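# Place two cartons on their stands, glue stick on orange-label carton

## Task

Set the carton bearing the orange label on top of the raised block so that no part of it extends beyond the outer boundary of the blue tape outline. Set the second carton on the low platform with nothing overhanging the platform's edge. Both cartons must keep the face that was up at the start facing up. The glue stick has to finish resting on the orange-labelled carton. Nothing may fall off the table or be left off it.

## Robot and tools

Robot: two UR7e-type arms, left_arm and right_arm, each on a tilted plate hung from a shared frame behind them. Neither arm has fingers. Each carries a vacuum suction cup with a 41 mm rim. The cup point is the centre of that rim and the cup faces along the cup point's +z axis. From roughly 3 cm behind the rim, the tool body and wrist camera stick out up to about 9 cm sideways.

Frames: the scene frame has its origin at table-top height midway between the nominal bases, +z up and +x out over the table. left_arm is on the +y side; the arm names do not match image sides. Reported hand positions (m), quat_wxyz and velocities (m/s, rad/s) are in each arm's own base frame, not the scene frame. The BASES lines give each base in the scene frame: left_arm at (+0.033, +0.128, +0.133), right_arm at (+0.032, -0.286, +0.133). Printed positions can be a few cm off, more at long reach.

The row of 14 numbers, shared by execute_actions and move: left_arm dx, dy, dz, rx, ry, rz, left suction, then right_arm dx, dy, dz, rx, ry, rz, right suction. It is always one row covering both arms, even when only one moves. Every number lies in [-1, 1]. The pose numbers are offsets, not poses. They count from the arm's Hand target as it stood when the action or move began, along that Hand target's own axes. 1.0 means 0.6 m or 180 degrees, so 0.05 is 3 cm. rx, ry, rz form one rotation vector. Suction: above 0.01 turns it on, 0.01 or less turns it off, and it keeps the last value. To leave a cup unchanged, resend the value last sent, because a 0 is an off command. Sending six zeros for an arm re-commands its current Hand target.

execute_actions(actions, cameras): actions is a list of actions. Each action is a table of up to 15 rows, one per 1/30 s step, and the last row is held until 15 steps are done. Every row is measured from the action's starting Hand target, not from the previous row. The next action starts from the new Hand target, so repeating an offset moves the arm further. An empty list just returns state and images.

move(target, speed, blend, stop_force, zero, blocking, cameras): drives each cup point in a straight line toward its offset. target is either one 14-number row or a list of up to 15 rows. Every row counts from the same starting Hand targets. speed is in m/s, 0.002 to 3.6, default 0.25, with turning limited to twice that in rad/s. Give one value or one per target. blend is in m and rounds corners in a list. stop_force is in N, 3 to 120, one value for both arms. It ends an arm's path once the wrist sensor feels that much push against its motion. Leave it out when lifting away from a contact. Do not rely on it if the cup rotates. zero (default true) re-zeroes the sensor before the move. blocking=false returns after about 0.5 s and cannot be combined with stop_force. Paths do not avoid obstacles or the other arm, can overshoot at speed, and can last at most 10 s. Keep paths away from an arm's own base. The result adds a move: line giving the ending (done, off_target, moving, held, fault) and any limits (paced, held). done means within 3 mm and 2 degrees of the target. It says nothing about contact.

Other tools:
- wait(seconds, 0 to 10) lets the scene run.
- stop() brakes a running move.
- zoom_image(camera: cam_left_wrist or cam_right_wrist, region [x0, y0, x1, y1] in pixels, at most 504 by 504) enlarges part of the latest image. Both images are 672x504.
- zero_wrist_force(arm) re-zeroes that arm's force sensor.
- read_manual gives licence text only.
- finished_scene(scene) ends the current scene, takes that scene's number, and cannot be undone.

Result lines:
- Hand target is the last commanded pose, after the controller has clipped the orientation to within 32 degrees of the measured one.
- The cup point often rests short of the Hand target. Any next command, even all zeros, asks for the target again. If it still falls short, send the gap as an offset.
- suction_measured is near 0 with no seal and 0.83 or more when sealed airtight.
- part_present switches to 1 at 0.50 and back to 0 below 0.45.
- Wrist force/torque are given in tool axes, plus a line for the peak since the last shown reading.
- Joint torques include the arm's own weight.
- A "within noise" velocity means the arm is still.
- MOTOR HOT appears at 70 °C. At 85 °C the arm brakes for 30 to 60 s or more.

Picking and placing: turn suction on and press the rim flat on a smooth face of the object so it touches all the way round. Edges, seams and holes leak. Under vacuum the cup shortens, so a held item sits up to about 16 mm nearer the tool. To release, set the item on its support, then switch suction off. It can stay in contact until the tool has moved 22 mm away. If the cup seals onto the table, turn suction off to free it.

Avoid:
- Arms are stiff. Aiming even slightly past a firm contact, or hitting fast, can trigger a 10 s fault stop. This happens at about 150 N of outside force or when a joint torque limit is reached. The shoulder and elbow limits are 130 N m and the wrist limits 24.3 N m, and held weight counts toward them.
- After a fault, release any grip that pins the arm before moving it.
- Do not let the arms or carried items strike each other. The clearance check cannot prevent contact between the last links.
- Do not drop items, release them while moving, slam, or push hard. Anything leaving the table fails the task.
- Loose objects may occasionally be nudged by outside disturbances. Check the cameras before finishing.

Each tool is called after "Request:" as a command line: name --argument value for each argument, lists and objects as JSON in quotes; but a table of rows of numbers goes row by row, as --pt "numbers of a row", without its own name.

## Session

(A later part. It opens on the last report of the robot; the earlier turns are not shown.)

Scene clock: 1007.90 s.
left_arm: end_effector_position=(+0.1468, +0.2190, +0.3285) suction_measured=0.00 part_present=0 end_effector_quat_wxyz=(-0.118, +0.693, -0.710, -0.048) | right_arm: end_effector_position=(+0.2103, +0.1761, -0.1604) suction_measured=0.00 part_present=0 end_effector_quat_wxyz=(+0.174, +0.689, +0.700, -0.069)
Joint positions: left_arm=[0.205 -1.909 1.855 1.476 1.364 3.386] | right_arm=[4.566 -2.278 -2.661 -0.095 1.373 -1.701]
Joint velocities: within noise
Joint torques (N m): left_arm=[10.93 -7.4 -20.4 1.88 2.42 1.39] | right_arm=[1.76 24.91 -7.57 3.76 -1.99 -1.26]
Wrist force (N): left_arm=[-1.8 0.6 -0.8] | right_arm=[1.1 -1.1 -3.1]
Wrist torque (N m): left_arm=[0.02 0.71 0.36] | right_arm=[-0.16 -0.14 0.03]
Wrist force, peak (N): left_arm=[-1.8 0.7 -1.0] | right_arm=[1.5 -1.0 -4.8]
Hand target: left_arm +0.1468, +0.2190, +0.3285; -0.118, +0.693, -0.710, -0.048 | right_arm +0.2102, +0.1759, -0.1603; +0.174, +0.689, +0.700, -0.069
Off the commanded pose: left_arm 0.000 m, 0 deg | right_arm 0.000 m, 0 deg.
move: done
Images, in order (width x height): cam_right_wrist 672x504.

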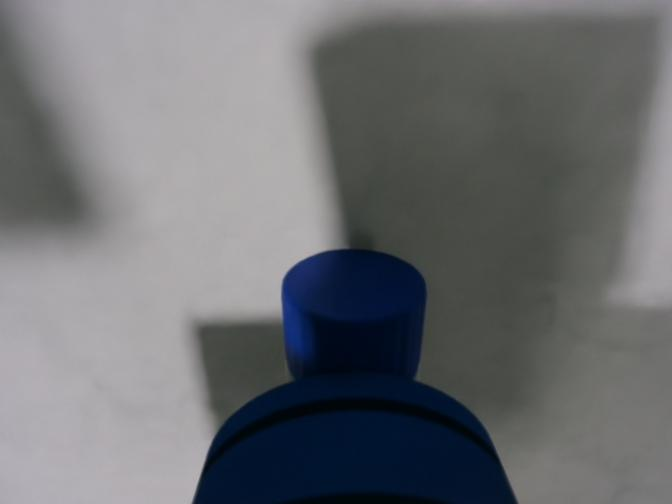

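Request:
move --target '[0,0,0,0,0,0,0,0,0,-0.15,0,0,0,0]' --speed 0.1 --cameras '["cam_right_wrist"]'

Scene clock: 1012.33 s.
left_arm: end_effector_position=(+0.1468, +0.2190, +0.3285) suction_measured=0.00 part_present=0 end_effector_quat_wxyz=(-0.118, +0.693, -0.710, -0.048) | right_arm: end_effector_position=(+0.1969, +0.2062, -0.0767) suction_measured=0.00 part_present=0 end_effector_quat_wxyz=(+0.174, +0.689, +0.700, -0.069)
Joint positions: left_arm=[0.205 -1.909 1.855 1.476 1.364 3.386] | right_arm=[4.623 -1.858 -2.627 -0.561 1.392 -1.646]
Joint velocities: within noise
Joint torques (N m): left_arm=[10.22 -7.03 -18.26 1.91 2.31 1.41] | right_arm=[16.05 19.04 24.6 0.52 2.03 1.42]
Wrist force (N): left_arm=[-1.7 0.9 -0.7] | right_arm=[0.7 -0.8 0.9]
Wrist torque (N m): left_arm=[0.06 0.70 0.36] | right_arm=[-0.11 -0.16 0.05]
Wrist force, peak (N): left_arm=[-1.8 0.7 -0.8] | right_arm=[1.3 -1.2 -3.3]
Hand target: left_arm +0.1468, +0.2190, +0.3285; -0.118, +0.693, -0.710, -0.048 | right_arm +0.1969, +0.2062, -0.0766; +0.174, +0.689, +0.700, -0.069
Off the commanded pose: left_arm 0.000 m, 0 deg | right_arm 0.000 m, 0 deg.
move: done
Images, in order (width x height): cam_right_wrist 672x504.

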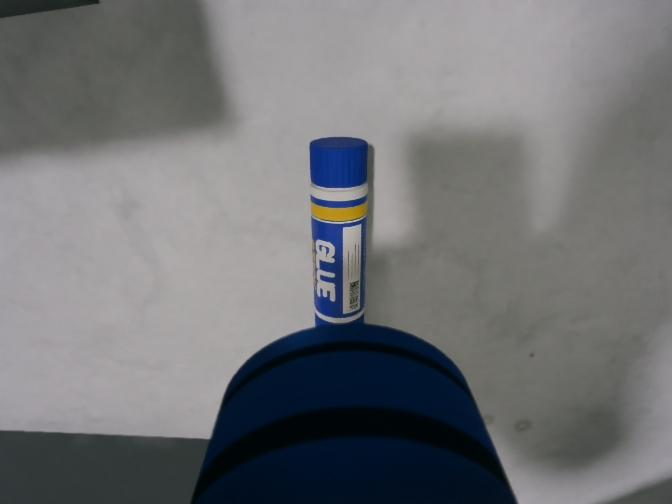

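Request:
move --pt "0 0 0 0 0 0 0 -0.1083 0 0 0 0 0 0" --pt "0 0 0 0 0 0 0 -0.1083 0 0.158 0 0 0 0" --speed 0.1 --cameras '["cam_right_wrist"]'

Scene clock: 1019.00 s.
left_arm: end_effector_position=(+0.1468, +0.2190, +0.3285) suction_measured=0.00 part_present=0 end_effector_quat_wxyz=(-0.118, +0.693, -0.710, -0.048) | right_arm: end_effector_position=(+0.2103, +0.1132, -0.1427) suction_measured=0.00 part_present=0 end_effector_quat_wxyz=(+0.174, +0.689, +0.700, -0.069)
Joint positions: left_arm=[0.205 -1.909 1.855 1.476 1.364 3.386] | right_arm=[4.524 -2.284 -2.812 0.07 1.36 -1.741]
Joint velocities: within noise
Joint torques (N m): left_arm=[9.74 -7.2 -14.25 1.95 2.21 1.38] | right_arm=[12.09 8.08 -10.9 4 -1.99 -1.57]
Wrist force (N): left_arm=[-1.6 0.7 -0.5] | right_arm=[0.5 -0.9 0.9]
Wrist torque (N m): left_arm=[0.04 0.67 0.36] | right_arm=[-0.13 -0.14 0.04]
Wrist force, peak (N): left_arm=[-1.9 0.9 -0.9] | right_arm=[0.9 -1.1 1.2]
Hand target: left_arm +0.1468, +0.2190, +0.3285; -0.118, +0.693, -0.710, -0.048 | right_arm +0.2103, +0.1132, -0.1428; +0.174, +0.689, +0.700, -0.069
Off the commanded pose: left_arm 0.000 m, 0 deg | right_arm 0.000 m, 0 deg.
move: done
Images, in order (width x height): cam_right_wrist 672x504.

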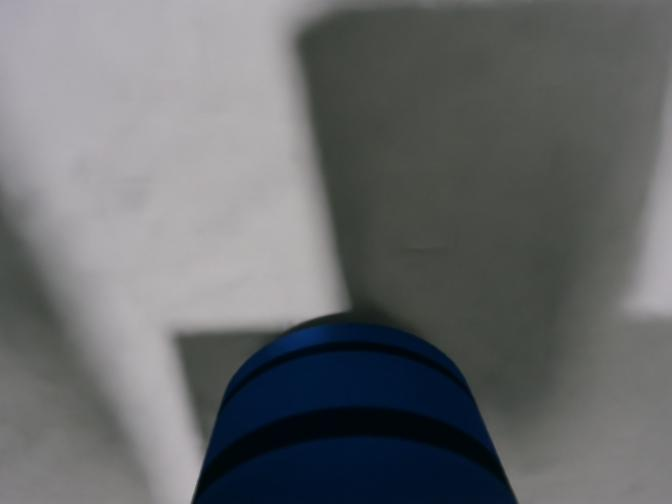

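Request:
move --pt "0.2383 -0.2023 0.0837 0.0159 -0.0351 -0.0022 0 0 0 0 0 0 0 0" --pt "0.5598 -0.2217 0.2025 0.0159 -0.0351 -0.0022 0 0 0 0 0 0 0 0" --pt "0.6228 -0.0795 0.3847 0.0159 -0.0351 -0.0022 0 0 0 0 0 0 0 0" --pt "0.6075 -0.0308 0.4443 0.0159 -0.0351 -0.0022 0 0 0 0 0 0 0 0" --speed 0.2 --blend '[0.04,0.04,0.02,0]'

Scene clock: 1032.57 s.
left_arm: end_effector_position=(+0.1875, -0.0744, -0.0127) suction_measured=0.00 part_present=0 end_effector_quat_wxyz=(-0.174, +0.688, -0.701, -0.068) | right_arm: end_effector_position=(+0.2103, +0.1132, -0.1428) suction_measured=0.00 part_present=0 end_effector_quat_wxyz=(+0.174, +0.689, +0.700, -0.069)
Joint positions: left_arm=[-1.47 -1.216 2.479 0.637 1.387 1.659] | right_arm=[4.524 -2.285 -2.812 0.07 1.36 -1.741]
Joint velocities: within noise
Joint torques (N m): left_arm=[-16.94 -4.5 3.32 1.55 2.47 -2.14] | right_arm=[17.48 10.99 -10.92 3.78 -1.84 1.3]
Wrist force (N): left_arm=[-1.8 0.7 -1.1] | right_arm=[0.6 -0.7 0.9]
Wrist torque (N m): left_arm=[0.03 0.72 0.39] | right_arm=[-0.11 -0.16 0.04]
Wrist force, peak (N): left_arm=[-2.4 1.4 -1.2] | right_arm=[0.7 -0.8 1.2]
Hand target: left_arm +0.1874, -0.0744, -0.0128; -0.174, +0.688, -0.701, -0.068 | right_arm +0.2103, +0.1132, -0.1428; +0.174, +0.689, +0.700, -0.069
Off the commanded pose: left_arm 0.000 m, 0 deg | right_arm 0.000 m, 0 deg.
move: done

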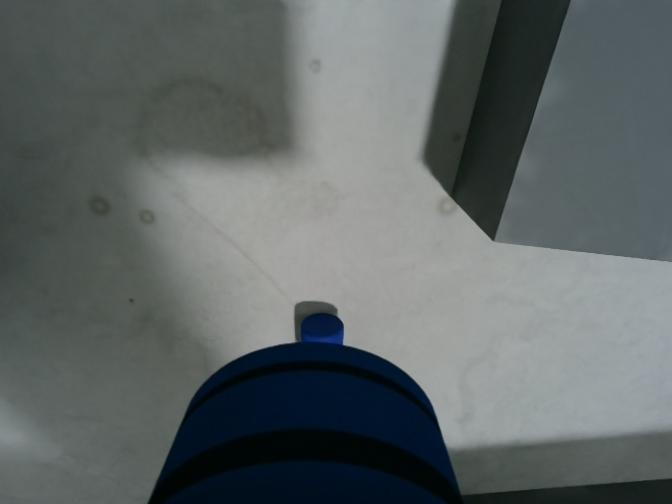

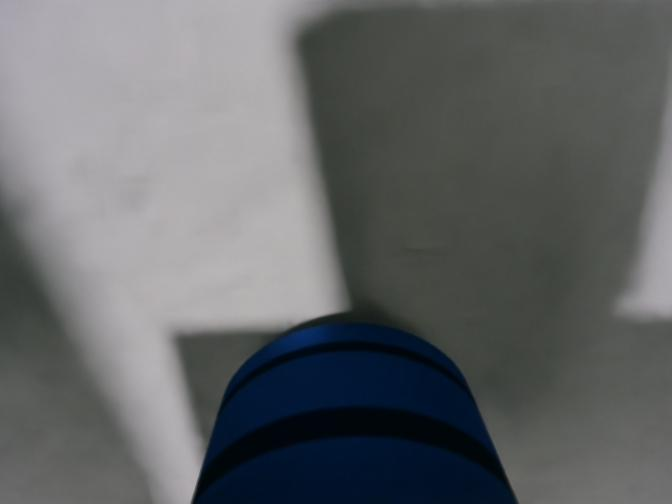

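Request:
move --target '[0.015,0,0.186,0,0,0,0,0.02,0,0,0,0,0,0]' --speed 0.08

Scene clock: 1038.47 s.
left_arm: end_effector_position=(+0.1884, -0.0726, -0.0193) suction_measured=0.00 part_present=0 end_effector_quat_wxyz=(-0.174, +0.688, -0.701, -0.068) | right_arm: end_effector_position=(+0.2103, +0.1153, -0.1435) suction_measured=0.00 part_present=0 end_effector_quat_wxyz=(+0.174, +0.689, +0.700, -0.069)
Joint positions: left_arm=[-1.463 -1.193 2.482 0.61 1.384 1.665] | right_arm=[4.526 -2.285 -2.807 0.065 1.361 -1.74]
Joint velocities: within noise
Joint torques (N m): left_arm=[-16.92 -18.27 -20.21 4.37 2.4 -2.16] | right_arm=[17.03 23.52 12.14 0.72 2.26 1.55]
Wrist force (N): left_arm=[-2.0 0.6 -0.9] | right_arm=[0.7 -0.9 0.9]
Wrist torque (N m): left_arm=[0.02 0.75 0.40] | right_arm=[-0.14 -0.17 0.04]
Wrist force, peak (N): left_arm=[-2.2 0.7 -1.1] | right_arm=[0.9 -0.8 1.2]
Hand target: left_arm +0.1884, -0.0726, -0.0193; -0.174, +0.688, -0.701, -0.068 (not the last commanded pose) | right_arm +0.2103, +0.1153, -0.1435; +0.174, +0.689, +0.700, -0.069 (not the last commanded pose)
Off the commanded pose: left_arm 0.105 m, 0 deg | right_arm 0.010 m, 0 deg.
move: held (left_arm; a check stopped the path), off_target (right_arm; braked when a check withheld steps of left_arm); limits=held
pose unreachable (left arm): on one or more control steps of this call, first in action 0 (counted from 0), this arm could not follow its commanded pose, so it was not sent that pose on those steps. It may still have moved: this result reports where it is.
cause: moving toward the commanded pose would bring a part of the arm too close to another arm (a part of this arm just beyond joint 4 (wrist 1) and a part of the right arm just beyond its joint 5 (wrist 2), along the way the arms are being sent, or toward where that arm still pushes).

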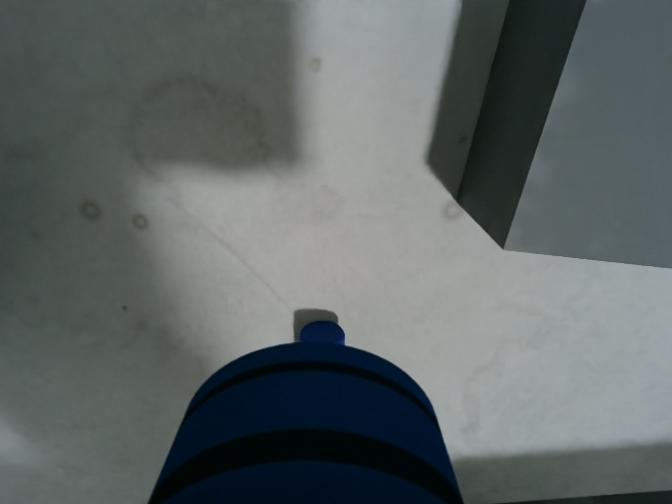

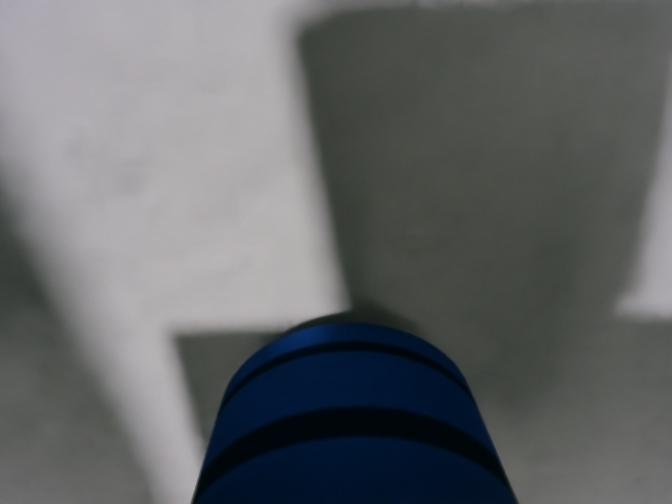

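Request:
move --pt "0 -0.05 -0.067 0 0 0 0 0 0 0 0 0 0 0" --pt "-0.08 -0.2 -0.317 0 0 0 0 0 0 0 0 0 0 0" --pt "-0.413 -0.205 -0.483 0 0 0 0 0 0 0 0 0 0 0" --speed 0.25 --blend '[0.02,0.05,0]' --cameras '["cam_left_wrist"]'

Scene clock: 1060.37 s.
left_arm: end_effector_position=(+0.2644, +0.0583, +0.3516) suction_measured=0.00 part_present=0 end_effector_quat_wxyz=(-0.174, +0.688, -0.701, -0.068) | right_arm: end_effector_position=(+0.2103, +0.1153, -0.1435) suction_measured=0.00 part_present=0 end_effector_quat_wxyz=(+0.174, +0.689, +0.700, -0.069)
Joint positions: left_arm=[-0.734 -1.828 1.832 1.687 1.214 2.403] | right_arm=[4.526 -2.284 -2.807 0.064 1.361 -1.74]
Joint velocities: within noise
Joint torques (N m): left_arm=[7.37 5.01 -27.95 4.23 2.29 1.6] | right_arm=[15.71 24.65 10.55 0.83 2.09 1.54]
Wrist force (N): left_arm=[-1.9 0.8 -0.8] | right_arm=[0.5 -1.0 1.0]
Wrist torque (N m): left_arm=[0.07 0.76 0.39] | right_arm=[-0.15 -0.14 0.04]
Wrist force, peak (N): left_arm=[-3.2 1.1 -1.5] | right_arm=[0.6 -0.9 1.3]
Hand target: left_arm +0.2644, +0.0584, +0.3517; -0.174, +0.688, -0.701, -0.068 | right_arm +0.2103, +0.1153, -0.1435; +0.174, +0.689, +0.700, -0.069
Off the commanded pose: left_arm 0.000 m, 0 deg | right_arm 0.000 m, 0 deg.
move: done
Images, in order (width x height): cam_left_wrist 672x504.

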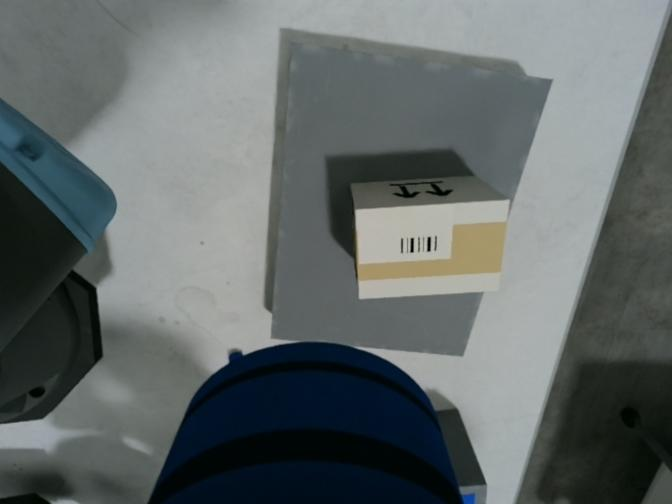

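Request:
move --pt "-0.0782 -0.0712 -0.0136 0.0551 -0.0605 0 0 0 0 0 0 0 0 0" --pt "-0.1512 -0.1377 -0.0538 0.1102 -0.121 0 0 0 0 0 0 0 0 0" --speed 0.25 --cameras '[]'

Request:
move --pt "0.1319 -0.0913 0.0304 0.0794 0.0723 -0.1275 0 0 0 0 0 0 0 0" --pt "0.2178 -0.228 0.0064 0.1588 0.1446 -0.2549 0 0 0 0 0 0 0 0" --pt "0.2347 -0.3734 -0.0656 0.2382 0.2169 -0.3824 0 0 0 0 0 0 0 0" --speed 0.25 --cameras '[]'

Request:
move --pt "0.1319 -0.0913 0.0304 0.0794 0.0723 -0.1275 0 0 0 0 0 0 0 0" --pt "0.2178 -0.228 0.0064 0.1588 0.1446 -0.2549 0 0 0 0 0 0 0 0" --pt "0.2347 -0.3734 -0.0656 0.2382 0.2169 -0.3824 0 0 0 0 0 0 0 0" --speed 0.25 --cameras '[]'

Request:
move --pt "-0.1338 -0.1219 -0.0414 0.0964 -0.1059 0 0 0 0 0 0 0 0 0" --pt "-0.241 -0.2194 -0.1574 0.1929 -0.2118 0 0 0 0 0 0 0 0 0" --pt "-0.3001 -0.2733 -0.3249 0.2893 -0.3177 0 0 0 0 0 0 0 0 0" --pt "-0.2911 -0.2651 -0.5505 0.4072 -0.4472 0 0 0 0 0 0 0 0 0" --speed 0.25 --cameras '["cam_left_wrist"]'

Scene clock: 1079.17 s.
left_arm: end_effector_position=(+0.3404, +0.1294, +0.4242) suction_measured=0.00 part_present=0 end_effector_quat_wxyz=(-0.418, +0.623, -0.657, -0.075) | right_arm: end_effector_position=(+0.2103, +0.1153, -0.1435) suction_measured=0.00 part_present=0 end_effector_quat_wxyz=(+0.174, +0.689, +0.700, -0.069)
Joint positions: left_arm=[-0.735 -1.828 1.832 1.687 0.7 2.403] | right_arm=[4.526 -2.284 -2.807 0.064 1.361 -1.74]
Joint velocities: within noise
Joint torques (N m): left_arm=[6.37 5.37 -27.21 1.25 -3.46 1.56] | right_arm=[14.45 25.25 10.75 0.9 2.05 1.56]
Wrist force (N): left_arm=[-3.2 0.4 -1.2] | right_arm=[0.7 -0.8 1.0]
Wrist torque (N m): left_arm=[0.00 0.99 0.38] | right_arm=[-0.12 -0.18 0.04]
Wrist force, peak (N): left_arm=[-3.5 0.3 -1.2] | right_arm=[0.7 -0.9 1.2]
Hand target: left_arm +0.3405, +0.1294, +0.4242; -0.418, +0.623, -0.657, -0.075 | right_arm +0.2103, +0.1153, -0.1435; +0.174, +0.689, +0.700, -0.069
Off the commanded pose: left_arm 0.000 m, 0 deg | right_arm 0.000 m, 0 deg.
move: done
No camera images: "cameras" was empty.

Scene clock: 1083.30 s.
left_arm: end_effector_position=(+0.5377, -0.0489, +0.4535) suction_measured=0.00 part_present=0 end_effector_quat_wxyz=(-0.345, +0.678, -0.281, +0.585) | right_arm: end_effector_position=(+0.2103, +0.1153, -0.1435) suction_measured=0.00 part_present=0 end_effector_quat_wxyz=(+0.174, +0.689, +0.700, -0.069)
Joint positions: left_arm=[-0.735 -1.828 1.832 0.117 0.7 2.403] | right_arm=[4.526 -2.284 -2.807 0.064 1.361 -1.74]
Joint velocities: within noise
Joint torques (N m): left_arm=[4.37 2.13 -7.72 -2.67 2.85 1.49] | right_arm=[14.29 24.18 10.54 1.33 2.12 1.39]
Wrist force (N): left_arm=[-0.4 -1.1 0.3] | right_arm=[0.7 -0.7 1.1]
Wrist torque (N m): left_arm=[-0.15 -0.08 -0.20] | right_arm=[-0.10 -0.16 0.03]
Wrist force, peak (N): left_arm=[-3.5 0.4 -1.1] | right_arm=[0.7 -0.9 1.2]
Hand target: left_arm +0.5378, -0.0489, +0.4535; -0.345, +0.678, -0.281, +0.585 | right_arm +0.2103, +0.1153, -0.1435; +0.174, +0.689, +0.700, -0.069
Off the commanded pose: left_arm 0.000 m, 0 deg | right_arm 0.000 m, 0 deg.
move: done
No camera images: "cameras" was empty.

Scene clock: 1087.40 s.
left_arm: end_effector_position=(+0.5160, -0.0293, +0.7194) suction_measured=0.00 part_present=0 end_effector_quat_wxyz=(-0.069, +0.336, +0.260, +0.903) | right_arm: end_effector_position=(+0.2103, +0.1153, -0.1435) suction_measured=0.00 part_present=0 end_effector_quat_wxyz=(+0.174, +0.689, +0.700, -0.069)
Joint positions: left_arm=[-0.735 -1.828 1.832 -1.454 0.7 2.403] | right_arm=[4.526 -2.284 -2.807 0.064 1.361 -1.74]
Joint velocities: within noise
Joint torques (N m): left_arm=[-15.37 0.61 -32.62 -4.02 -0.92 1.58] | right_arm=[11.05 23.71 10.55 1.32 2.12 1.35]
Wrist force (N): left_arm=[-0.9 1.9 2.4] | right_arm=[0.6 -0.8 0.9]
Wrist torque (N m): left_arm=[0.71 -0.24 0.37] | right_arm=[-0.12 -0.16 0.03]
Wrist force, peak (N): left_arm=[-0.8 2.1 2.7] | right_arm=[0.7 -0.8 1.3]
Hand target: left_arm +0.5160, -0.0293, +0.7194; -0.069, +0.336, +0.260, +0.903 | right_arm +0.2103, +0.1153, -0.1435; +0.174, +0.689, +0.700, -0.069
Off the commanded pose: left_arm 0.000 m, 0 deg | right_arm 0.000 m, 0 deg.
move: done
No camera images: "cameras" was empty.

Scene clock: 1092.23 s.
left_arm: end_effector_position=(+0.4136, -0.0719, +0.3288) suction_measured=0.00 part_present=0 end_effector_quat_wxyz=(-0.068, +0.700, +0.687, +0.181) | right_arm: end_effector_position=(+0.2103, +0.1153, -0.1435) suction_measured=0.00 part_present=0 end_effector_quat_wxyz=(+0.174, +0.689, +0.700, -0.069)
Joint positions: left_arm=[-0.735 -1.828 1.832 -1.455 -1.2 2.403] | right_arm=[4.526 -2.284 -2.807 0.064 1.361 -1.74]
Joint velocities: within noise
Joint torques (N m): left_arm=[3.77 -13.35 -9.09 -4.1 -2.63 1.58] | right_arm=[10.28 22.71 9.25 1.38 1.91 1.54]
Wrist force (N): left_arm=[-2.1 0.7 -0.6] | right_arm=[0.8 -0.8 0.8]
Wrist torque (N m): left_arm=[0.04 0.78 0.38] | right_arm=[-0.12 -0.18 0.03]
Wrist force, peak (N): left_arm=[-0.7 2.3 2.6] | right_arm=[0.8 -0.9 1.2]
Hand target: left_arm +0.4136, -0.0720, +0.3288; -0.068, +0.700, +0.687, +0.181 | right_arm +0.2103, +0.1153, -0.1435; +0.174, +0.689, +0.700, -0.069
Off the commanded pose: left_arm 0.000 m, 0 deg | right_arm 0.000 m, 0 deg.
move: done
Images, in order (width x height): cam_left_wrist 672x504.

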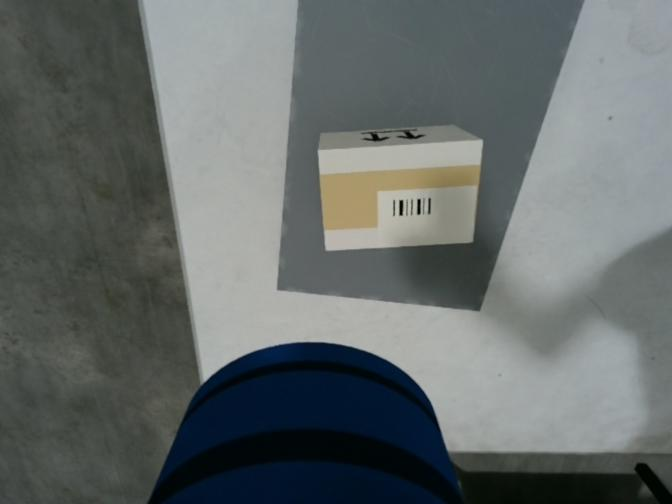

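Request:
move --pt "0.4645 -0.31 -0.033 0 0 -0.25 0 0 0 0 0 0 0 0" --pt "0.5505 -0.6425 0.033 0 0 -0.5 0 0 0 0 0 0 0 0" --speed 0.3 --blend '[0.05,0]' --cameras '[]'

Request:
move --target '[0,0,0,0,0,0,0,0,0,-0.16,0,0,0,0]' --speed 0.12

Scene clock: 1099.97 s.
left_arm: end_effector_position=(+0.0330, +0.2624, +0.3661) suction_measured=0.00 part_present=0 end_effector_quat_wxyz=(+0.080, +0.009, +0.981, +0.176) | right_arm: end_effector_position=(+0.2103, +0.1153, -0.1435) suction_measured=0.00 part_present=0 end_effector_quat_wxyz=(+0.174, +0.689, +0.700, -0.069)
Joint positions: left_arm=[0.754 -2.504 2.122 -1.553 -1.429 2.37] | right_arm=[4.526 -2.284 -2.807 0.064 1.361 -1.74]
Joint velocities: within noise
Joint torques (N m): left_arm=[16.95 9.89 -34.63 -4.22 -2.76 1.55] | right_arm=[7.48 22.89 10.1 1.51 2.13 1.31]
Wrist force (N): left_arm=[-2.3 0.8 -0.7] | right_arm=[0.9 -0.8 1.1]
Wrist torque (N m): left_arm=[0.05 0.81 0.38] | right_arm=[-0.12 -0.20 0.04]
Wrist force, peak (N): left_arm=[-3.0 1.6 -0.9] | right_arm=[0.9 -0.9 1.1]
Hand target: left_arm +0.0329, +0.2624, +0.3660; +0.080, +0.009, +0.981, +0.176 | right_arm +0.2103, +0.1153, -0.1435; +0.174, +0.689, +0.700, -0.069
Off the commanded pose: left_arm 0.000 m, 0 deg | right_arm 0.000 m, 0 deg.
move: done
No camera images: "cameras" was empty.

Scene clock: 1101.70 s.
left_arm: end_effector_position=(+0.0329, +0.2624, +0.3660) suction_measured=0.00 part_present=0 end_effector_quat_wxyz=(+0.080, +0.009, +0.981, +0.176) | right_arm: end_effector_position=(+0.1960, +0.1476, -0.0543) suction_measured=0.00 part_present=0 end_effector_quat_wxyz=(+0.174, +0.689, +0.700, -0.069)
Joint positions: left_arm=[0.755 -2.503 2.122 -1.554 -1.429 2.371] | right_arm=[4.606 -1.664 -2.756 -0.622 1.386 -1.663]
Joint velocities: within noise
Joint torques (N m): left_arm=[16.67 7.54 -33.36 -4.29 -2.57 1.57] | right_arm=[13.85 10.47 24.24 1.13 2.29 1.5]
Wrist force (N): left_arm=[-2.3 0.7 -0.5] | right_arm=[0.6 -0.7 1.0]
Wrist torque (N m): left_arm=[0.03 0.82 0.38] | right_arm=[-0.10 -0.15 0.04]
Wrist force, peak (N): left_arm=[-2.5 0.7 -0.6] | right_arm=[0.5 -0.8 1.9]
Hand target: left_arm +0.0329, +0.2624, +0.3660; +0.080, +0.009, +0.981, +0.176 | right_arm +0.1960, +0.1476, -0.0543; +0.174, +0.689, +0.700, -0.069
Off the commanded pose: left_arm 0.000 m, 0 deg | right_arm 0.000 m, 0 deg.
move: done

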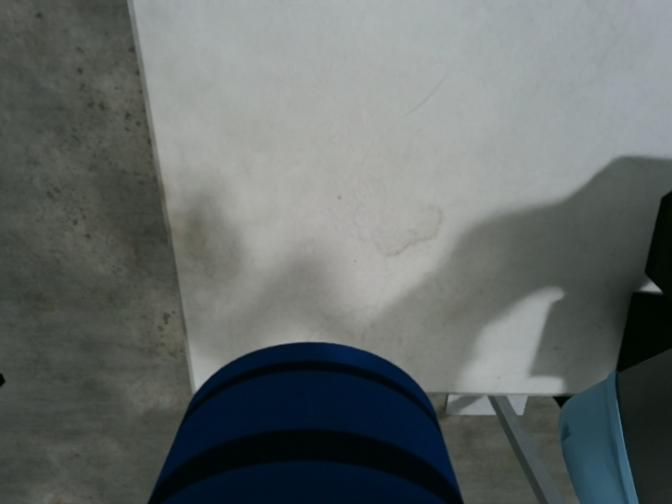

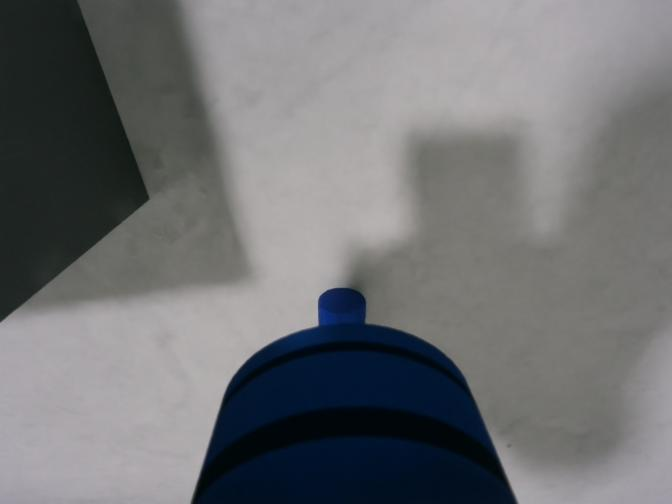

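Request:
move --target '[0,0,0,0,0,0,0,0.1728,0.002,0.105,0,0,0,0]' --speed 0.12 --cameras '[]'

Request:
move --target '[0,0,0,0,0,0,0,0,0,0.053,0,0,0,0]' --speed 0.012 --stop_force 6 --cameras '["cam_right_wrist"]'

Request:
move --target '[0,0,0,0,0,0,0,0.2,0,0,0,0,0,0]' --speed 0.05 --cameras '["cam_right_wrist"]'

Scene clock: 1108.03 s.
left_arm: end_effector_position=(+0.0329, +0.2624, +0.3660) suction_measured=0.00 part_present=0 end_effector_quat_wxyz=(+0.080, +0.009, +0.981, +0.176) | right_arm: end_effector_position=(+0.2076, +0.2240, -0.1477) suction_measured=0.00 part_present=0 end_effector_quat_wxyz=(+0.174, +0.689, +0.700, -0.069)
Joint positions: left_arm=[0.755 -2.503 2.122 -1.554 -1.429 2.371] | right_arm=[4.595 -2.191 -2.561 -0.288 1.383 -1.673]
Joint velocities: within noise
Joint torques (N m): left_arm=[15.86 7.7 -31.73 -3.93 -2.48 1.6] | right_arm=[1.11 14.72 17.05 3.88 -1.79 -1.23]
Wrist force (N): left_arm=[-2.3 0.7 -0.6] | right_arm=[0.7 -1.0 1.1]
Wrist torque (N m): left_arm=[0.03 0.82 0.38] | right_arm=[-0.15 -0.15 0.03]
Wrist force, peak (N): left_arm=[-2.5 0.9 -0.7] | right_arm=[1.2 -1.1 1.5]
Hand target: left_arm +0.0329, +0.2624, +0.3660; +0.080, +0.009, +0.981, +0.176 | right_arm +0.2077, +0.2240, -0.1478; +0.174, +0.689, +0.700, -0.069
Off the commanded pose: left_arm 0.000 m, 0 deg | right_arm 0.000 m, 0 deg.
move: done
No camera images: "cameras" was empty.

Scene clock: 1111.57 s.
left_arm: end_effector_position=(+0.0329, +0.2624, +0.3660) suction_measured=0.00 part_present=0 end_effector_quat_wxyz=(+0.080, +0.009, +0.981, +0.176) | right_arm: end_effector_position=(+0.2119, +0.2145, -0.1743) suction_measured=0.00 part_present=0 end_effector_quat_wxyz=(+0.174, +0.689, +0.700, -0.069)
Joint positions: left_arm=[0.755 -2.503 2.122 -1.554 -1.429 2.371] | right_arm=[4.578 -2.308 -2.561 -0.168 1.377 -1.689]
Joint velocities: within noise
Joint torques (N m): left_arm=[15.93 7.36 -31.01 -3.83 -2.47 1.43] | right_arm=[17.75 29.14 -6.25 0.37 2.05 1.64]
Wrist force (N): left_arm=[-2.4 0.8 -0.7] | right_arm=[-0.3 -0.7 -4.6]
Wrist torque (N m): left_arm=[0.05 0.84 0.37] | right_arm=[-0.09 -0.11 0.03]
Wrist force, peak (N): left_arm=[-2.5 1.0 -0.6] | right_arm=[-0.1 -0.9 -6.0]
Hand target: left_arm +0.0329, +0.2624, +0.3660; +0.080, +0.009, +0.981, +0.176 | right_arm +0.2119, +0.2144, -0.1743; +0.174, +0.689, +0.700, -0.069 (not the last commanded pose)
Off the commanded pose: left_arm 0.000 m, 0 deg | right_arm 0.003 m, 0 deg.
move: contact (right_arm)
Images, in order (width x height): cam_right_wrist 672x504.

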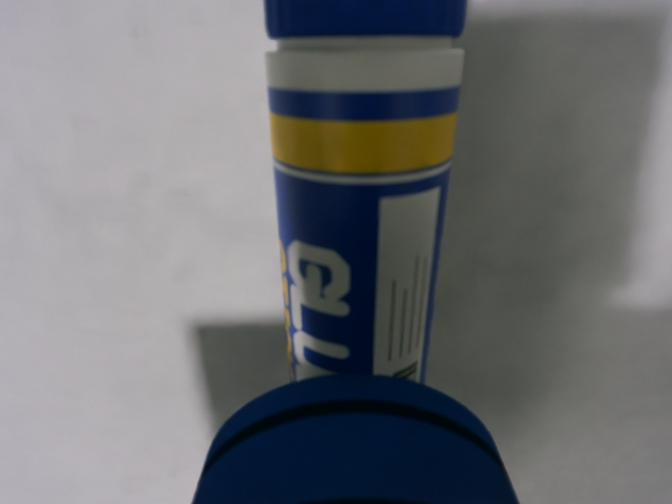

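Scene clock: 1114.47 s.
left_arm: end_effector_position=(+0.0329, +0.2624, +0.3660) suction_measured=0.00 part_present=0 end_effector_quat_wxyz=(+0.080, +0.009, +0.981, +0.176) | right_arm: end_effector_position=(+0.2131, +0.3272, -0.2148) suction_measured=0.00 part_present=0 end_effector_quat_wxyz=(+0.174, +0.689, +0.700, -0.069)
Joint positions: left_arm=[0.755 -2.503 2.122 -1.554 -1.429 2.371] | right_arm=[4.611 -2.425 -2.257 -0.362 1.388 -1.658]
Joint velocities: within noise
Joint torques (N m): left_arm=[15.94 7.43 -29.99 -3.84 -2.28 1.38] | right_arm=[19.32 23.96 20.4 0.52 2.27 1.72]
Wrist force (N): left_arm=[-2.3 0.8 -0.8] | right_arm=[-0.8 -1.1 -5.8]
Wrist torque (N m): left_arm=[0.05 0.81 0.38] | right_arm=[-0.16 -0.05 0.04]
Wrist force, peak (N): left_arm=[-2.5 0.8 -0.7] | right_arm=[-0.7 -1.0 -6.0]
Hand target: left_arm +0.0329, +0.2624, +0.3660; +0.080, +0.009, +0.981, +0.176 | right_arm +0.2131, +0.3273, -0.2149; +0.174, +0.689, +0.700, -0.069
Off the commanded pose: left_arm 0.000 m, 0 deg | right_arm 0.000 m, 0 deg.
move: done
Images, in order (width x height): cam_right_wrist 672x504.

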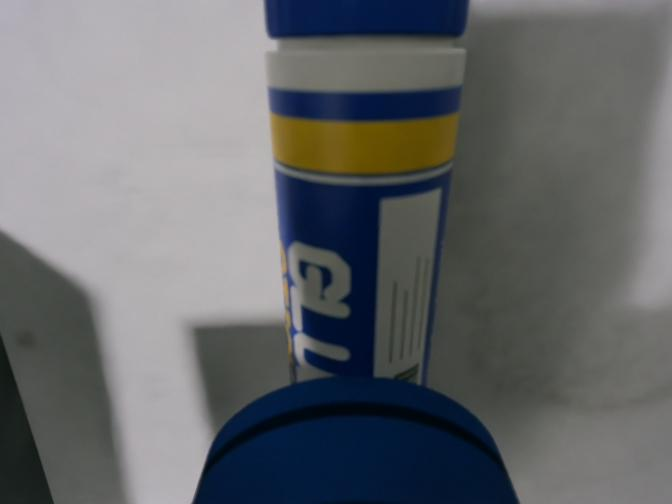

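Request:
move --target '[0,0,0,0,0,0,0,0.2,0,-0.003,0,0,0,0]' --speed 0.06 --cameras '[]'

Request:
move --target '[0,0,0,0,0,0,0,0.2333,0,-0.002,0,0,0,0]' --speed 0.06 --cameras '["cam_right_wrist"]'

Scene clock: 1118.00 s.
left_arm: end_effector_position=(+0.0329, +0.2624, +0.3660) suction_measured=0.00 part_present=0 end_effector_quat_wxyz=(+0.080, +0.009, +0.981, +0.176) | right_arm: end_effector_position=(+0.2135, +0.3840, -0.2342) suction_measured=0.00 part_present=0 end_effector_quat_wxyz=(+0.174, +0.689, +0.700, -0.069)
Joint positions: left_arm=[0.755 -2.503 2.122 -1.554 -1.429 2.371] | right_arm=[4.622 -2.492 -2.095 -0.458 1.391 -1.647]
Joint velocities: within noise
Joint torques (N m): left_arm=[16.28 6.72 -29.79 -3.67 -2.36 1.47] | right_arm=[4.27 39.85 -0.18 3.96 -1.41 -1.39]
Wrist force (N): left_arm=[-2.1 0.8 -0.6] | right_arm=[1.1 -1.0 -3.1]
Wrist torque (N m): left_arm=[0.05 0.79 0.38] | right_arm=[-0.13 -0.12 0.03]
Wrist force, peak (N): left_arm=[-2.5 0.8 -0.7] | right_arm=[-1.0 -1.0 -6.0]
Hand target: left_arm +0.0329, +0.2624, +0.3660; +0.080, +0.009, +0.981, +0.176 | right_arm +0.2135, +0.3839, -0.2341; +0.174, +0.689, +0.700, -0.069 (not the last commanded pose)
Off the commanded pose: left_arm 0.000 m, 0 deg | right_arm 0.060 m, 0 deg.
move: held (right_arm; a check stopped the path); limits=held
pose unreachable (right arm): on one or more control steps of this call, first in action 0 (counted from 0), this arm could not follow its commanded pose, so it was not sent that pose on those steps. It may still have moved: this result reports where it is.
cause: moving toward the commanded pose would bring a part of the arm too close to another arm (a part of this arm just beyond joint 3 (elbow) and a part of the left arm just beyond its joint 1 (shoulder pan), along the way the arms are being sent, or toward where that arm still pushes).
No camera images: "cameras" was empty.

Scene clock: 1118.57 s.
left_arm: end_effector_position=(+0.0329, +0.2624, +0.3660) suction_measured=0.00 part_present=0 end_effector_quat_wxyz=(+0.080, +0.009, +0.981, +0.176) | right_arm: end_effector_position=(+0.2136, +0.3865, -0.2350) suction_measured=0.00 part_present=0 end_effector_quat_wxyz=(+0.174, +0.689, +0.700, -0.069)
Joint positions: left_arm=[0.755 -2.503 2.122 -1.554 -1.429 2.371] | right_arm=[4.622 -2.495 -2.087 -0.462 1.391 -1.647]
Joint velocities: within noise
Joint torques (N m): left_arm=[15.73 6.9 -29.28 -3.66 -2.29 1.49] | right_arm=[4.73 37.31 0.51 3.24 -0.26 -1.4]
Wrist force (N): left_arm=[-2.2 0.5 -0.6] | right_arm=[1.0 -0.9 -3.1]
Wrist torque (N m): left_arm=[0.00 0.81 0.37] | right_arm=[-0.12 -0.11 0.03]
Wrist force, peak (N): left_arm=[-2.3 0.7 -0.8] | right_arm=[1.0 -1.3 -3.1]
Hand target: left_arm +0.0329, +0.2624, +0.3660; +0.080, +0.009, +0.981, +0.176 | right_arm +0.2136, +0.3864, -0.2350; +0.174, +0.689, +0.700, -0.069 (not the last commanded pose)
Off the commanded pose: left_arm 0.000 m, 0 deg | right_arm 0.137 m, 0 deg.
move: held (right_arm; a check stopped the path); limits=held
pose unreachable (right arm): on one or more control steps of this call, first in action 0 (counted from 0), this arm could not follow its commanded pose, so it was not sent that pose on those steps. It may still have moved: this result reports where it is.
cause: moving toward the commanded pose would bring a part of the arm too close to another arm (a part of this arm just beyond joint 3 (elbow) and a part of the left arm just beyond its joint 1 (shoulder pan), along the way the arms are being sent, or toward where that arm still pushes).
Images, in order (width x height): cam_right_wrist 672x504.

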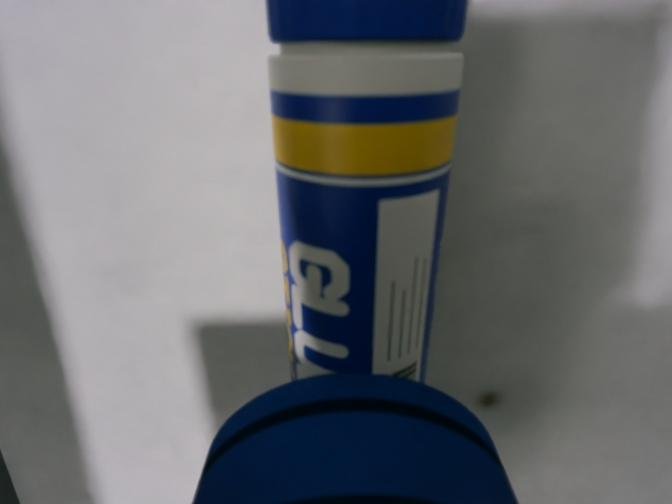

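Request:
move --pt "0 0 0 0 0 0 0 0 0 -0.05 0 0 0 0" --pt "0 0 0 0 0 0 0 -0.08 0 -0.05 0 0 0 0" --speed 0.08 --cameras '["cam_right_wrist"]'

Request:
move --target '[0,0,0,0,0,0,0,0,0,0.056,0,0,0,0]' --speed 0.012 --stop_force 6 --cameras '["cam_right_wrist"]'

Request:
move --target '[0,0,0,0,0,0,0,-0.34,0,0.002,0,0,0,0]' --speed 0.06 --cameras '["cam_right_wrist"]'

Scene clock: 1147.77 s.
left_arm: end_effector_position=(+0.0329, +0.2624, +0.3660) suction_measured=0.00 part_present=0 end_effector_quat_wxyz=(+0.080, +0.009, +0.981, +0.176) | right_arm: end_effector_position=(+0.2087, +0.3514, -0.1909) suction_measured=0.00 part_present=0 end_effector_quat_wxyz=(+0.174, +0.689, +0.700, -0.069)
Joint positions: left_arm=[0.755 -2.503 2.122 -1.554 -1.429 2.371] | right_arm=[4.626 -2.358 -2.219 -0.469 1.393 -1.643]
Joint velocities: within noise
Joint torques (N m): left_arm=[15.61 6.77 -27.5 -3.33 -2.2 1.43] | right_arm=[4.12 35.83 0.79 4.5 -1.82 -1.38]
Wrist force (N): left_arm=[-2.5 0.7 -0.4] | right_arm=[0.5 -1.0 1.1]
Wrist torque (N m): left_arm=[0.03 0.84 0.38] | right_arm=[-0.14 -0.11 0.02]
Wrist force, peak (N): left_arm=[-2.5 0.8 -0.9] | right_arm=[1.2 -1.0 -3.3]
Hand target: left_arm +0.0329, +0.2624, +0.3660; +0.080, +0.009, +0.981, +0.176 | right_arm +0.2087, +0.3513, -0.1908; +0.174, +0.689, +0.700, -0.069
Off the commanded pose: left_arm 0.000 m, 0 deg | right_arm 0.000 m, 0 deg.
move: done
Images, in order (width x height): cam_right_wrist 672x504.

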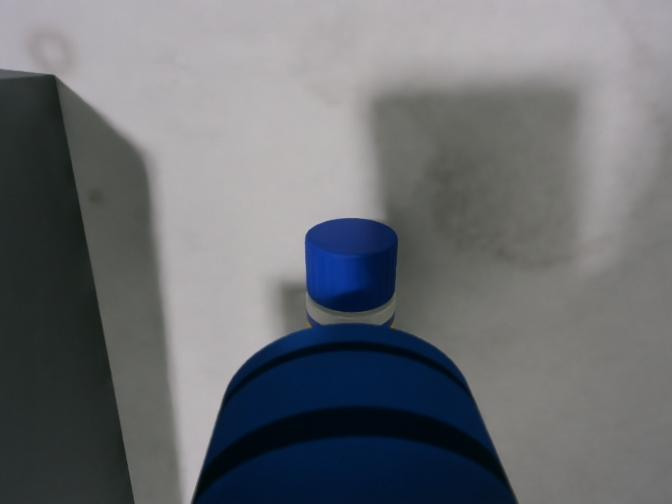

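Scene clock: 1151.53 s.
left_arm: end_effector_position=(+0.0329, +0.2624, +0.3660) suction_measured=0.00 part_present=0 end_effector_quat_wxyz=(+0.080, +0.009, +0.981, +0.176) | right_arm: end_effector_position=(+0.2133, +0.3410, -0.2195) suction_measured=0.00 part_present=0 end_effector_quat_wxyz=(+0.174, +0.689, +0.700, -0.069)
Joint positions: left_arm=[0.755 -2.503 2.122 -1.554 -1.429 2.371] | right_arm=[4.613 -2.44 -2.218 -0.384 1.388 -1.655]
Joint velocities: within noise
Joint torques (N m): left_arm=[14.86 5.9 -27.04 -3.24 -2.23 1.39] | right_arm=[19.64 37.36 -0.97 0.43 1.93 1.42]
Wrist force (N): left_arm=[-2.4 0.6 -0.8] | right_arm=[-0.4 -1.2 -4.6]
Wrist torque (N m): left_arm=[0.02 0.84 0.38] | right_arm=[-0.16 -0.07 0.03]
Wrist force, peak (N): left_arm=[-2.6 0.8 -0.5] | right_arm=[-0.4 -1.2 -6.0]
Hand target: left_arm +0.0329, +0.2624, +0.3660; +0.080, +0.009, +0.981, +0.176 | right_arm +0.2133, +0.3409, -0.2195; +0.174, +0.689, +0.700, -0.069 (not the last commanded pose)
Off the commanded pose: left_arm 0.000 m, 0 deg | right_arm 0.003 m, 0 deg.
move: contact (right_arm)
Images, in order (width x height): cam_right_wrist 672x504.

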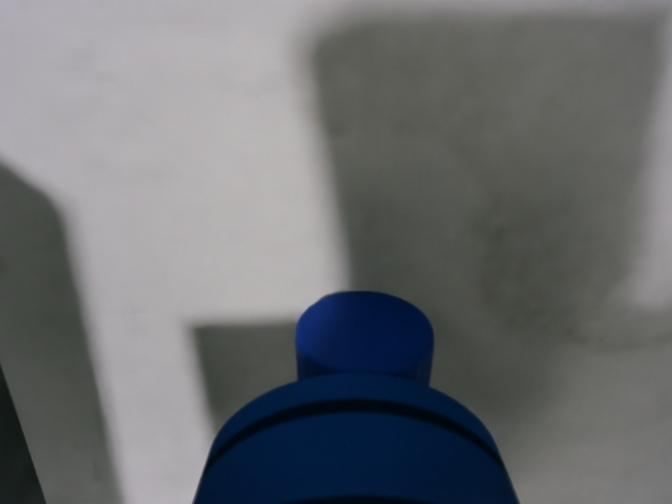

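Scene clock: 1155.47 s.
left_arm: end_effector_position=(+0.0329, +0.2624, +0.3660) suction_measured=0.00 part_present=0 end_effector_quat_wxyz=(+0.080, +0.009, +0.981, +0.176) | right_arm: end_effector_position=(+0.2114, +0.1487, -0.1517) suction_measured=0.00 part_present=0 end_effector_quat_wxyz=(+0.174, +0.689, +0.700, -0.069) end_effector_velocity=(+0.000, -0.002, +0.001) end_effector_angular_velocity=(-0.002, +0.001, +0.000)
Joint positions: left_arm=[0.755 -2.503 2.122 -1.554 -1.429 2.371] | right_arm=[4.546 -2.268 -2.727 -0.035 1.367 -1.72]
Joint velocities: left_arm=[within noise] | right_arm=[-0.001 0.001 -0.005 0.002 0.001 -0.001]
Joint torques (N m): left_arm=[15.36 5.58 -26.04 -3.04 -2.14 1.37] | right_arm=[2.72 26.7 -4.57 3.92 -1.79 -1.15]
Wrist force (N): left_arm=[-2.3 0.8 -0.5] | right_arm=[0.5 -1.1 1.1]
Wrist torque (N m): left_arm=[0.05 0.82 0.38] | right_arm=[-0.17 -0.13 0.03]
Wrist force, peak (N): left_arm=[-2.4 0.9 -0.6] | right_arm=[1.7 -1.0 -5.2]
Hand target: left_arm +0.0329, +0.2624, +0.3660; +0.080, +0.009, +0.981, +0.176 | right_arm +0.2114, +0.1486, -0.1517; +0.174, +0.689, +0.700, -0.069
Off the commanded pose: left_arm 0.000 m, 0 deg | right_arm 0.000 m, 0 deg.
move: done
Images, in order (width x height): cam_right_wrist 672x504.

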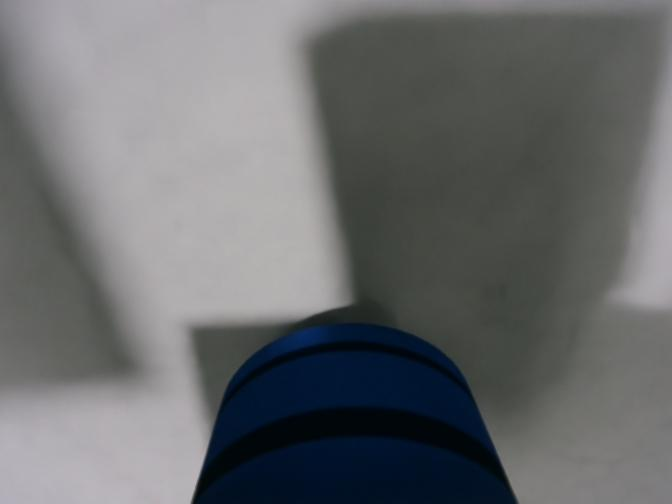

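Request:
move --target '[0,0,0,0,0,0,0,0,0,-0.3,0,0,0,0]' --speed 0.15

Scene clock: 1174.33 s.
left_arm: end_effector_position=(+0.0329, +0.2624, +0.3660) suction_measured=0.00 part_present=0 end_effector_quat_wxyz=(+0.080, +0.009, +0.981, +0.176) | right_arm: end_effector_position=(+0.1846, +0.2090, +0.0157) suction_measured=0.00 part_present=0 end_effector_quat_wxyz=(+0.174, +0.689, +0.700, -0.069)
Joint positions: left_arm=[0.755 -2.503 2.122 -1.554 -1.429 2.371] | right_arm=[4.665 -1.472 -2.558 -1.022 1.405 -1.606]
Joint velocities: within noise
Joint torques (N m): left_arm=[14.68 5.3 -25.42 -2.77 -2.05 1.25] | right_arm=[15.27 11.32 32.01 0.54 2.12 1.71]
Wrist force (N): left_arm=[-2.2 0.8 -0.6] | right_arm=[0.4 -0.9 1.1]
Wrist torque (N m): left_arm=[0.05 0.80 0.38] | right_arm=[-0.13 -0.10 0.04]
Wrist force, peak (N): left_arm=[-2.5 0.9 -0.7] | right_arm=[0.4 -1.1 2.2]
Hand target: left_arm +0.0329, +0.2624, +0.3660; +0.080, +0.009, +0.981, +0.176 | right_arm +0.1846, +0.2090, +0.0158; +0.174, +0.689, +0.700, -0.069
Off the commanded pose: left_arm 0.000 m, 0 deg | right_arm 0.000 m, 0 deg.
move: done

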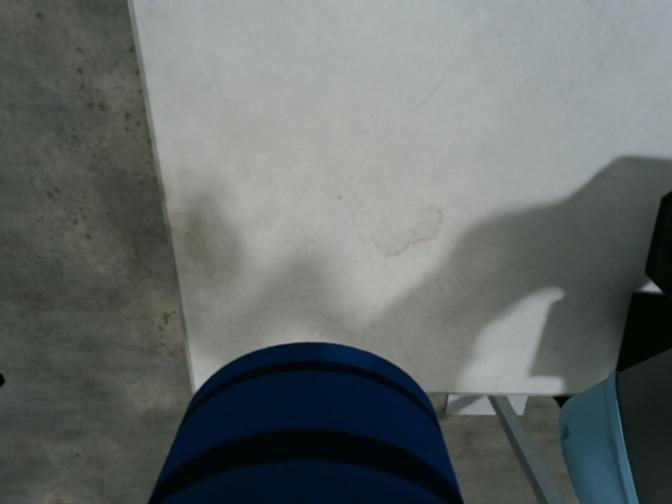

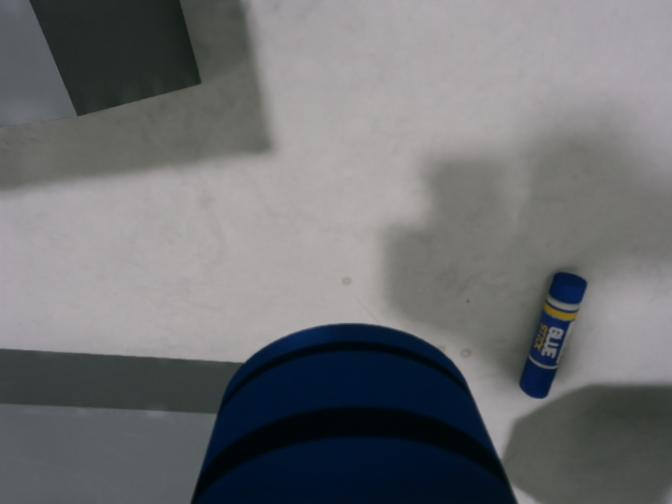

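Request:
move --target '[0,0,0,0,0,0,0,0.0881,-0.3775,0,0,0,0.504,0]' --speed 0.2

Request:
move --target '[0,0,0,0,0,0,0,0,0,0,0.1111,0,0,0]' --speed 0.2

Scene clock: 1228.20 s.
left_arm: end_effector_position=(+0.0329, +0.2624, +0.3660) suction_measured=0.00 part_present=0 end_effector_quat_wxyz=(+0.080, +0.009, +0.981, +0.176) | right_arm: end_effector_position=(-0.0388, +0.2495, -0.0346) suction_measured=0.00 part_present=0 end_effector_quat_wxyz=(+0.171, +0.982, +0.002, +0.075)
Joint positions: left_arm=[0.755 -2.503 2.122 -1.554 -1.429 2.371] | right_arm=[5.337 -1.683 -2.569 -0.829 1.647 0.607]
Joint velocities: within noise
Joint torques (N m): left_arm=[14.32 5.27 -22.49 -2.35 -2.03 1.18] | right_arm=[11.71 -0.43 30.12 4.05 2.06 1.69]
Wrist force (N): left_arm=[-2.2 0.7 -0.5] | right_arm=[0.7 -0.8 1.1]
Wrist torque (N m): left_arm=[0.04 0.80 0.38] | right_arm=[-0.10 -0.17 0.03]
Wrist force, peak (N): left_arm=[-2.5 1.0 -0.7] | right_arm=[0.8 -1.2 1.3]
Hand target: left_arm +0.0329, +0.2624, +0.3660; +0.080, +0.009, +0.981, +0.176 | right_arm -0.0388, +0.2495, -0.0346; +0.171, +0.982, +0.002, +0.075
Off the commanded pose: left_arm 0.000 m, 0 deg | right_arm 0.000 m, 0 deg.
move: done

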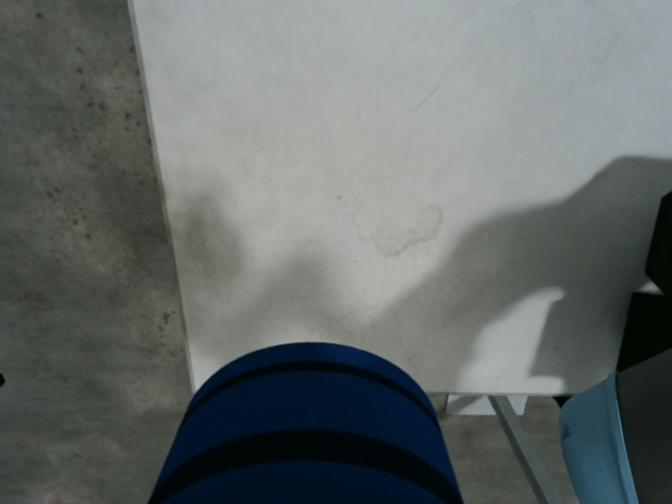

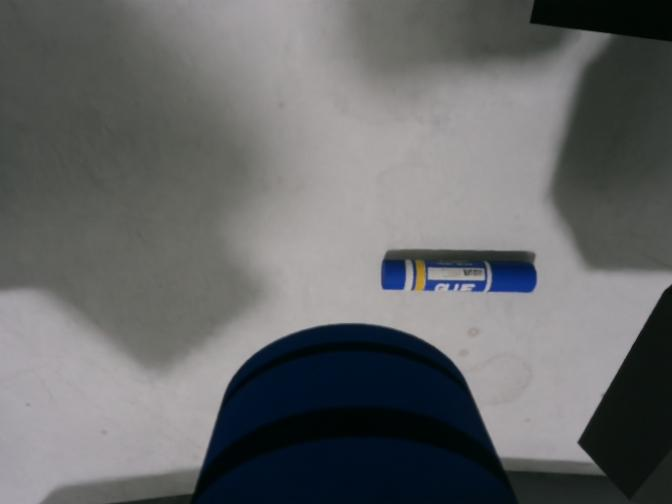

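Scene clock: 1229.77 s.
left_arm: end_effector_position=(+0.0329, +0.2624, +0.3660) suction_measured=0.00 part_present=0 end_effector_quat_wxyz=(+0.080, +0.009, +0.981, +0.176) | right_arm: end_effector_position=(-0.0388, +0.2495, -0.0346) suction_measured=0.00 part_present=0 end_effector_quat_wxyz=(-0.002, +0.997, +0.015, +0.074)
Joint positions: left_arm=[0.755 -2.503 2.122 -1.554 -1.429 2.371] | right_arm=[5.549 -1.517 -2.814 -0.487 1.467 0.812]
Joint velocities: within noise
Joint torques (N m): left_arm=[14.2 4.47 -21.64 -2.21 -2.02 1.2] | right_arm=[11.62 8.1 4.89 4.37 -2.62 2.14]
Wrist force (N): left_arm=[-2.2 0.7 -0.5] | right_arm=[0.4 -0.3 1.1]
Wrist torque (N m): left_arm=[0.03 0.81 0.38] | right_arm=[-0.10 -0.14 0.02]
Wrist force, peak (N): left_arm=[-2.4 0.8 -0.9] | right_arm=[0.9 -0.9 1.3]
Hand target: left_arm +0.0329, +0.2624, +0.3660; +0.080, +0.009, +0.981, +0.176 | right_arm -0.0388, +0.2495, -0.0346; -0.002, +0.997, +0.015, +0.074
Off the commanded pose: left_arm 0.000 m, 0 deg | right_arm 0.000 m, 0 deg.
move: done

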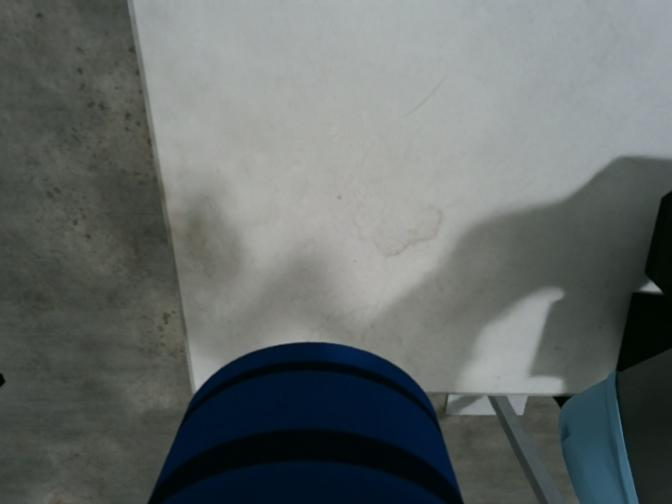

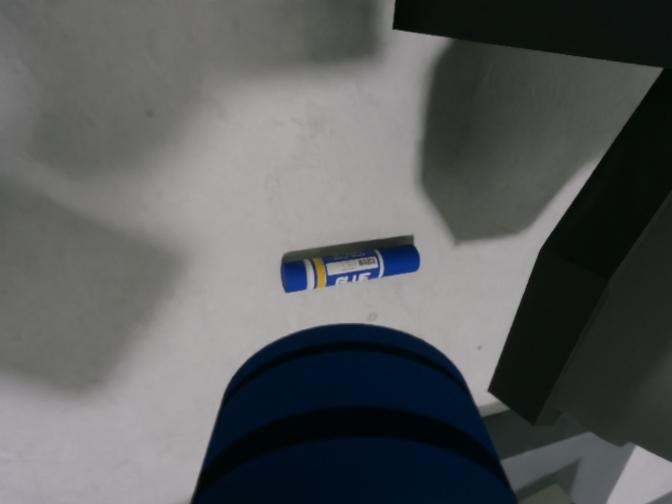

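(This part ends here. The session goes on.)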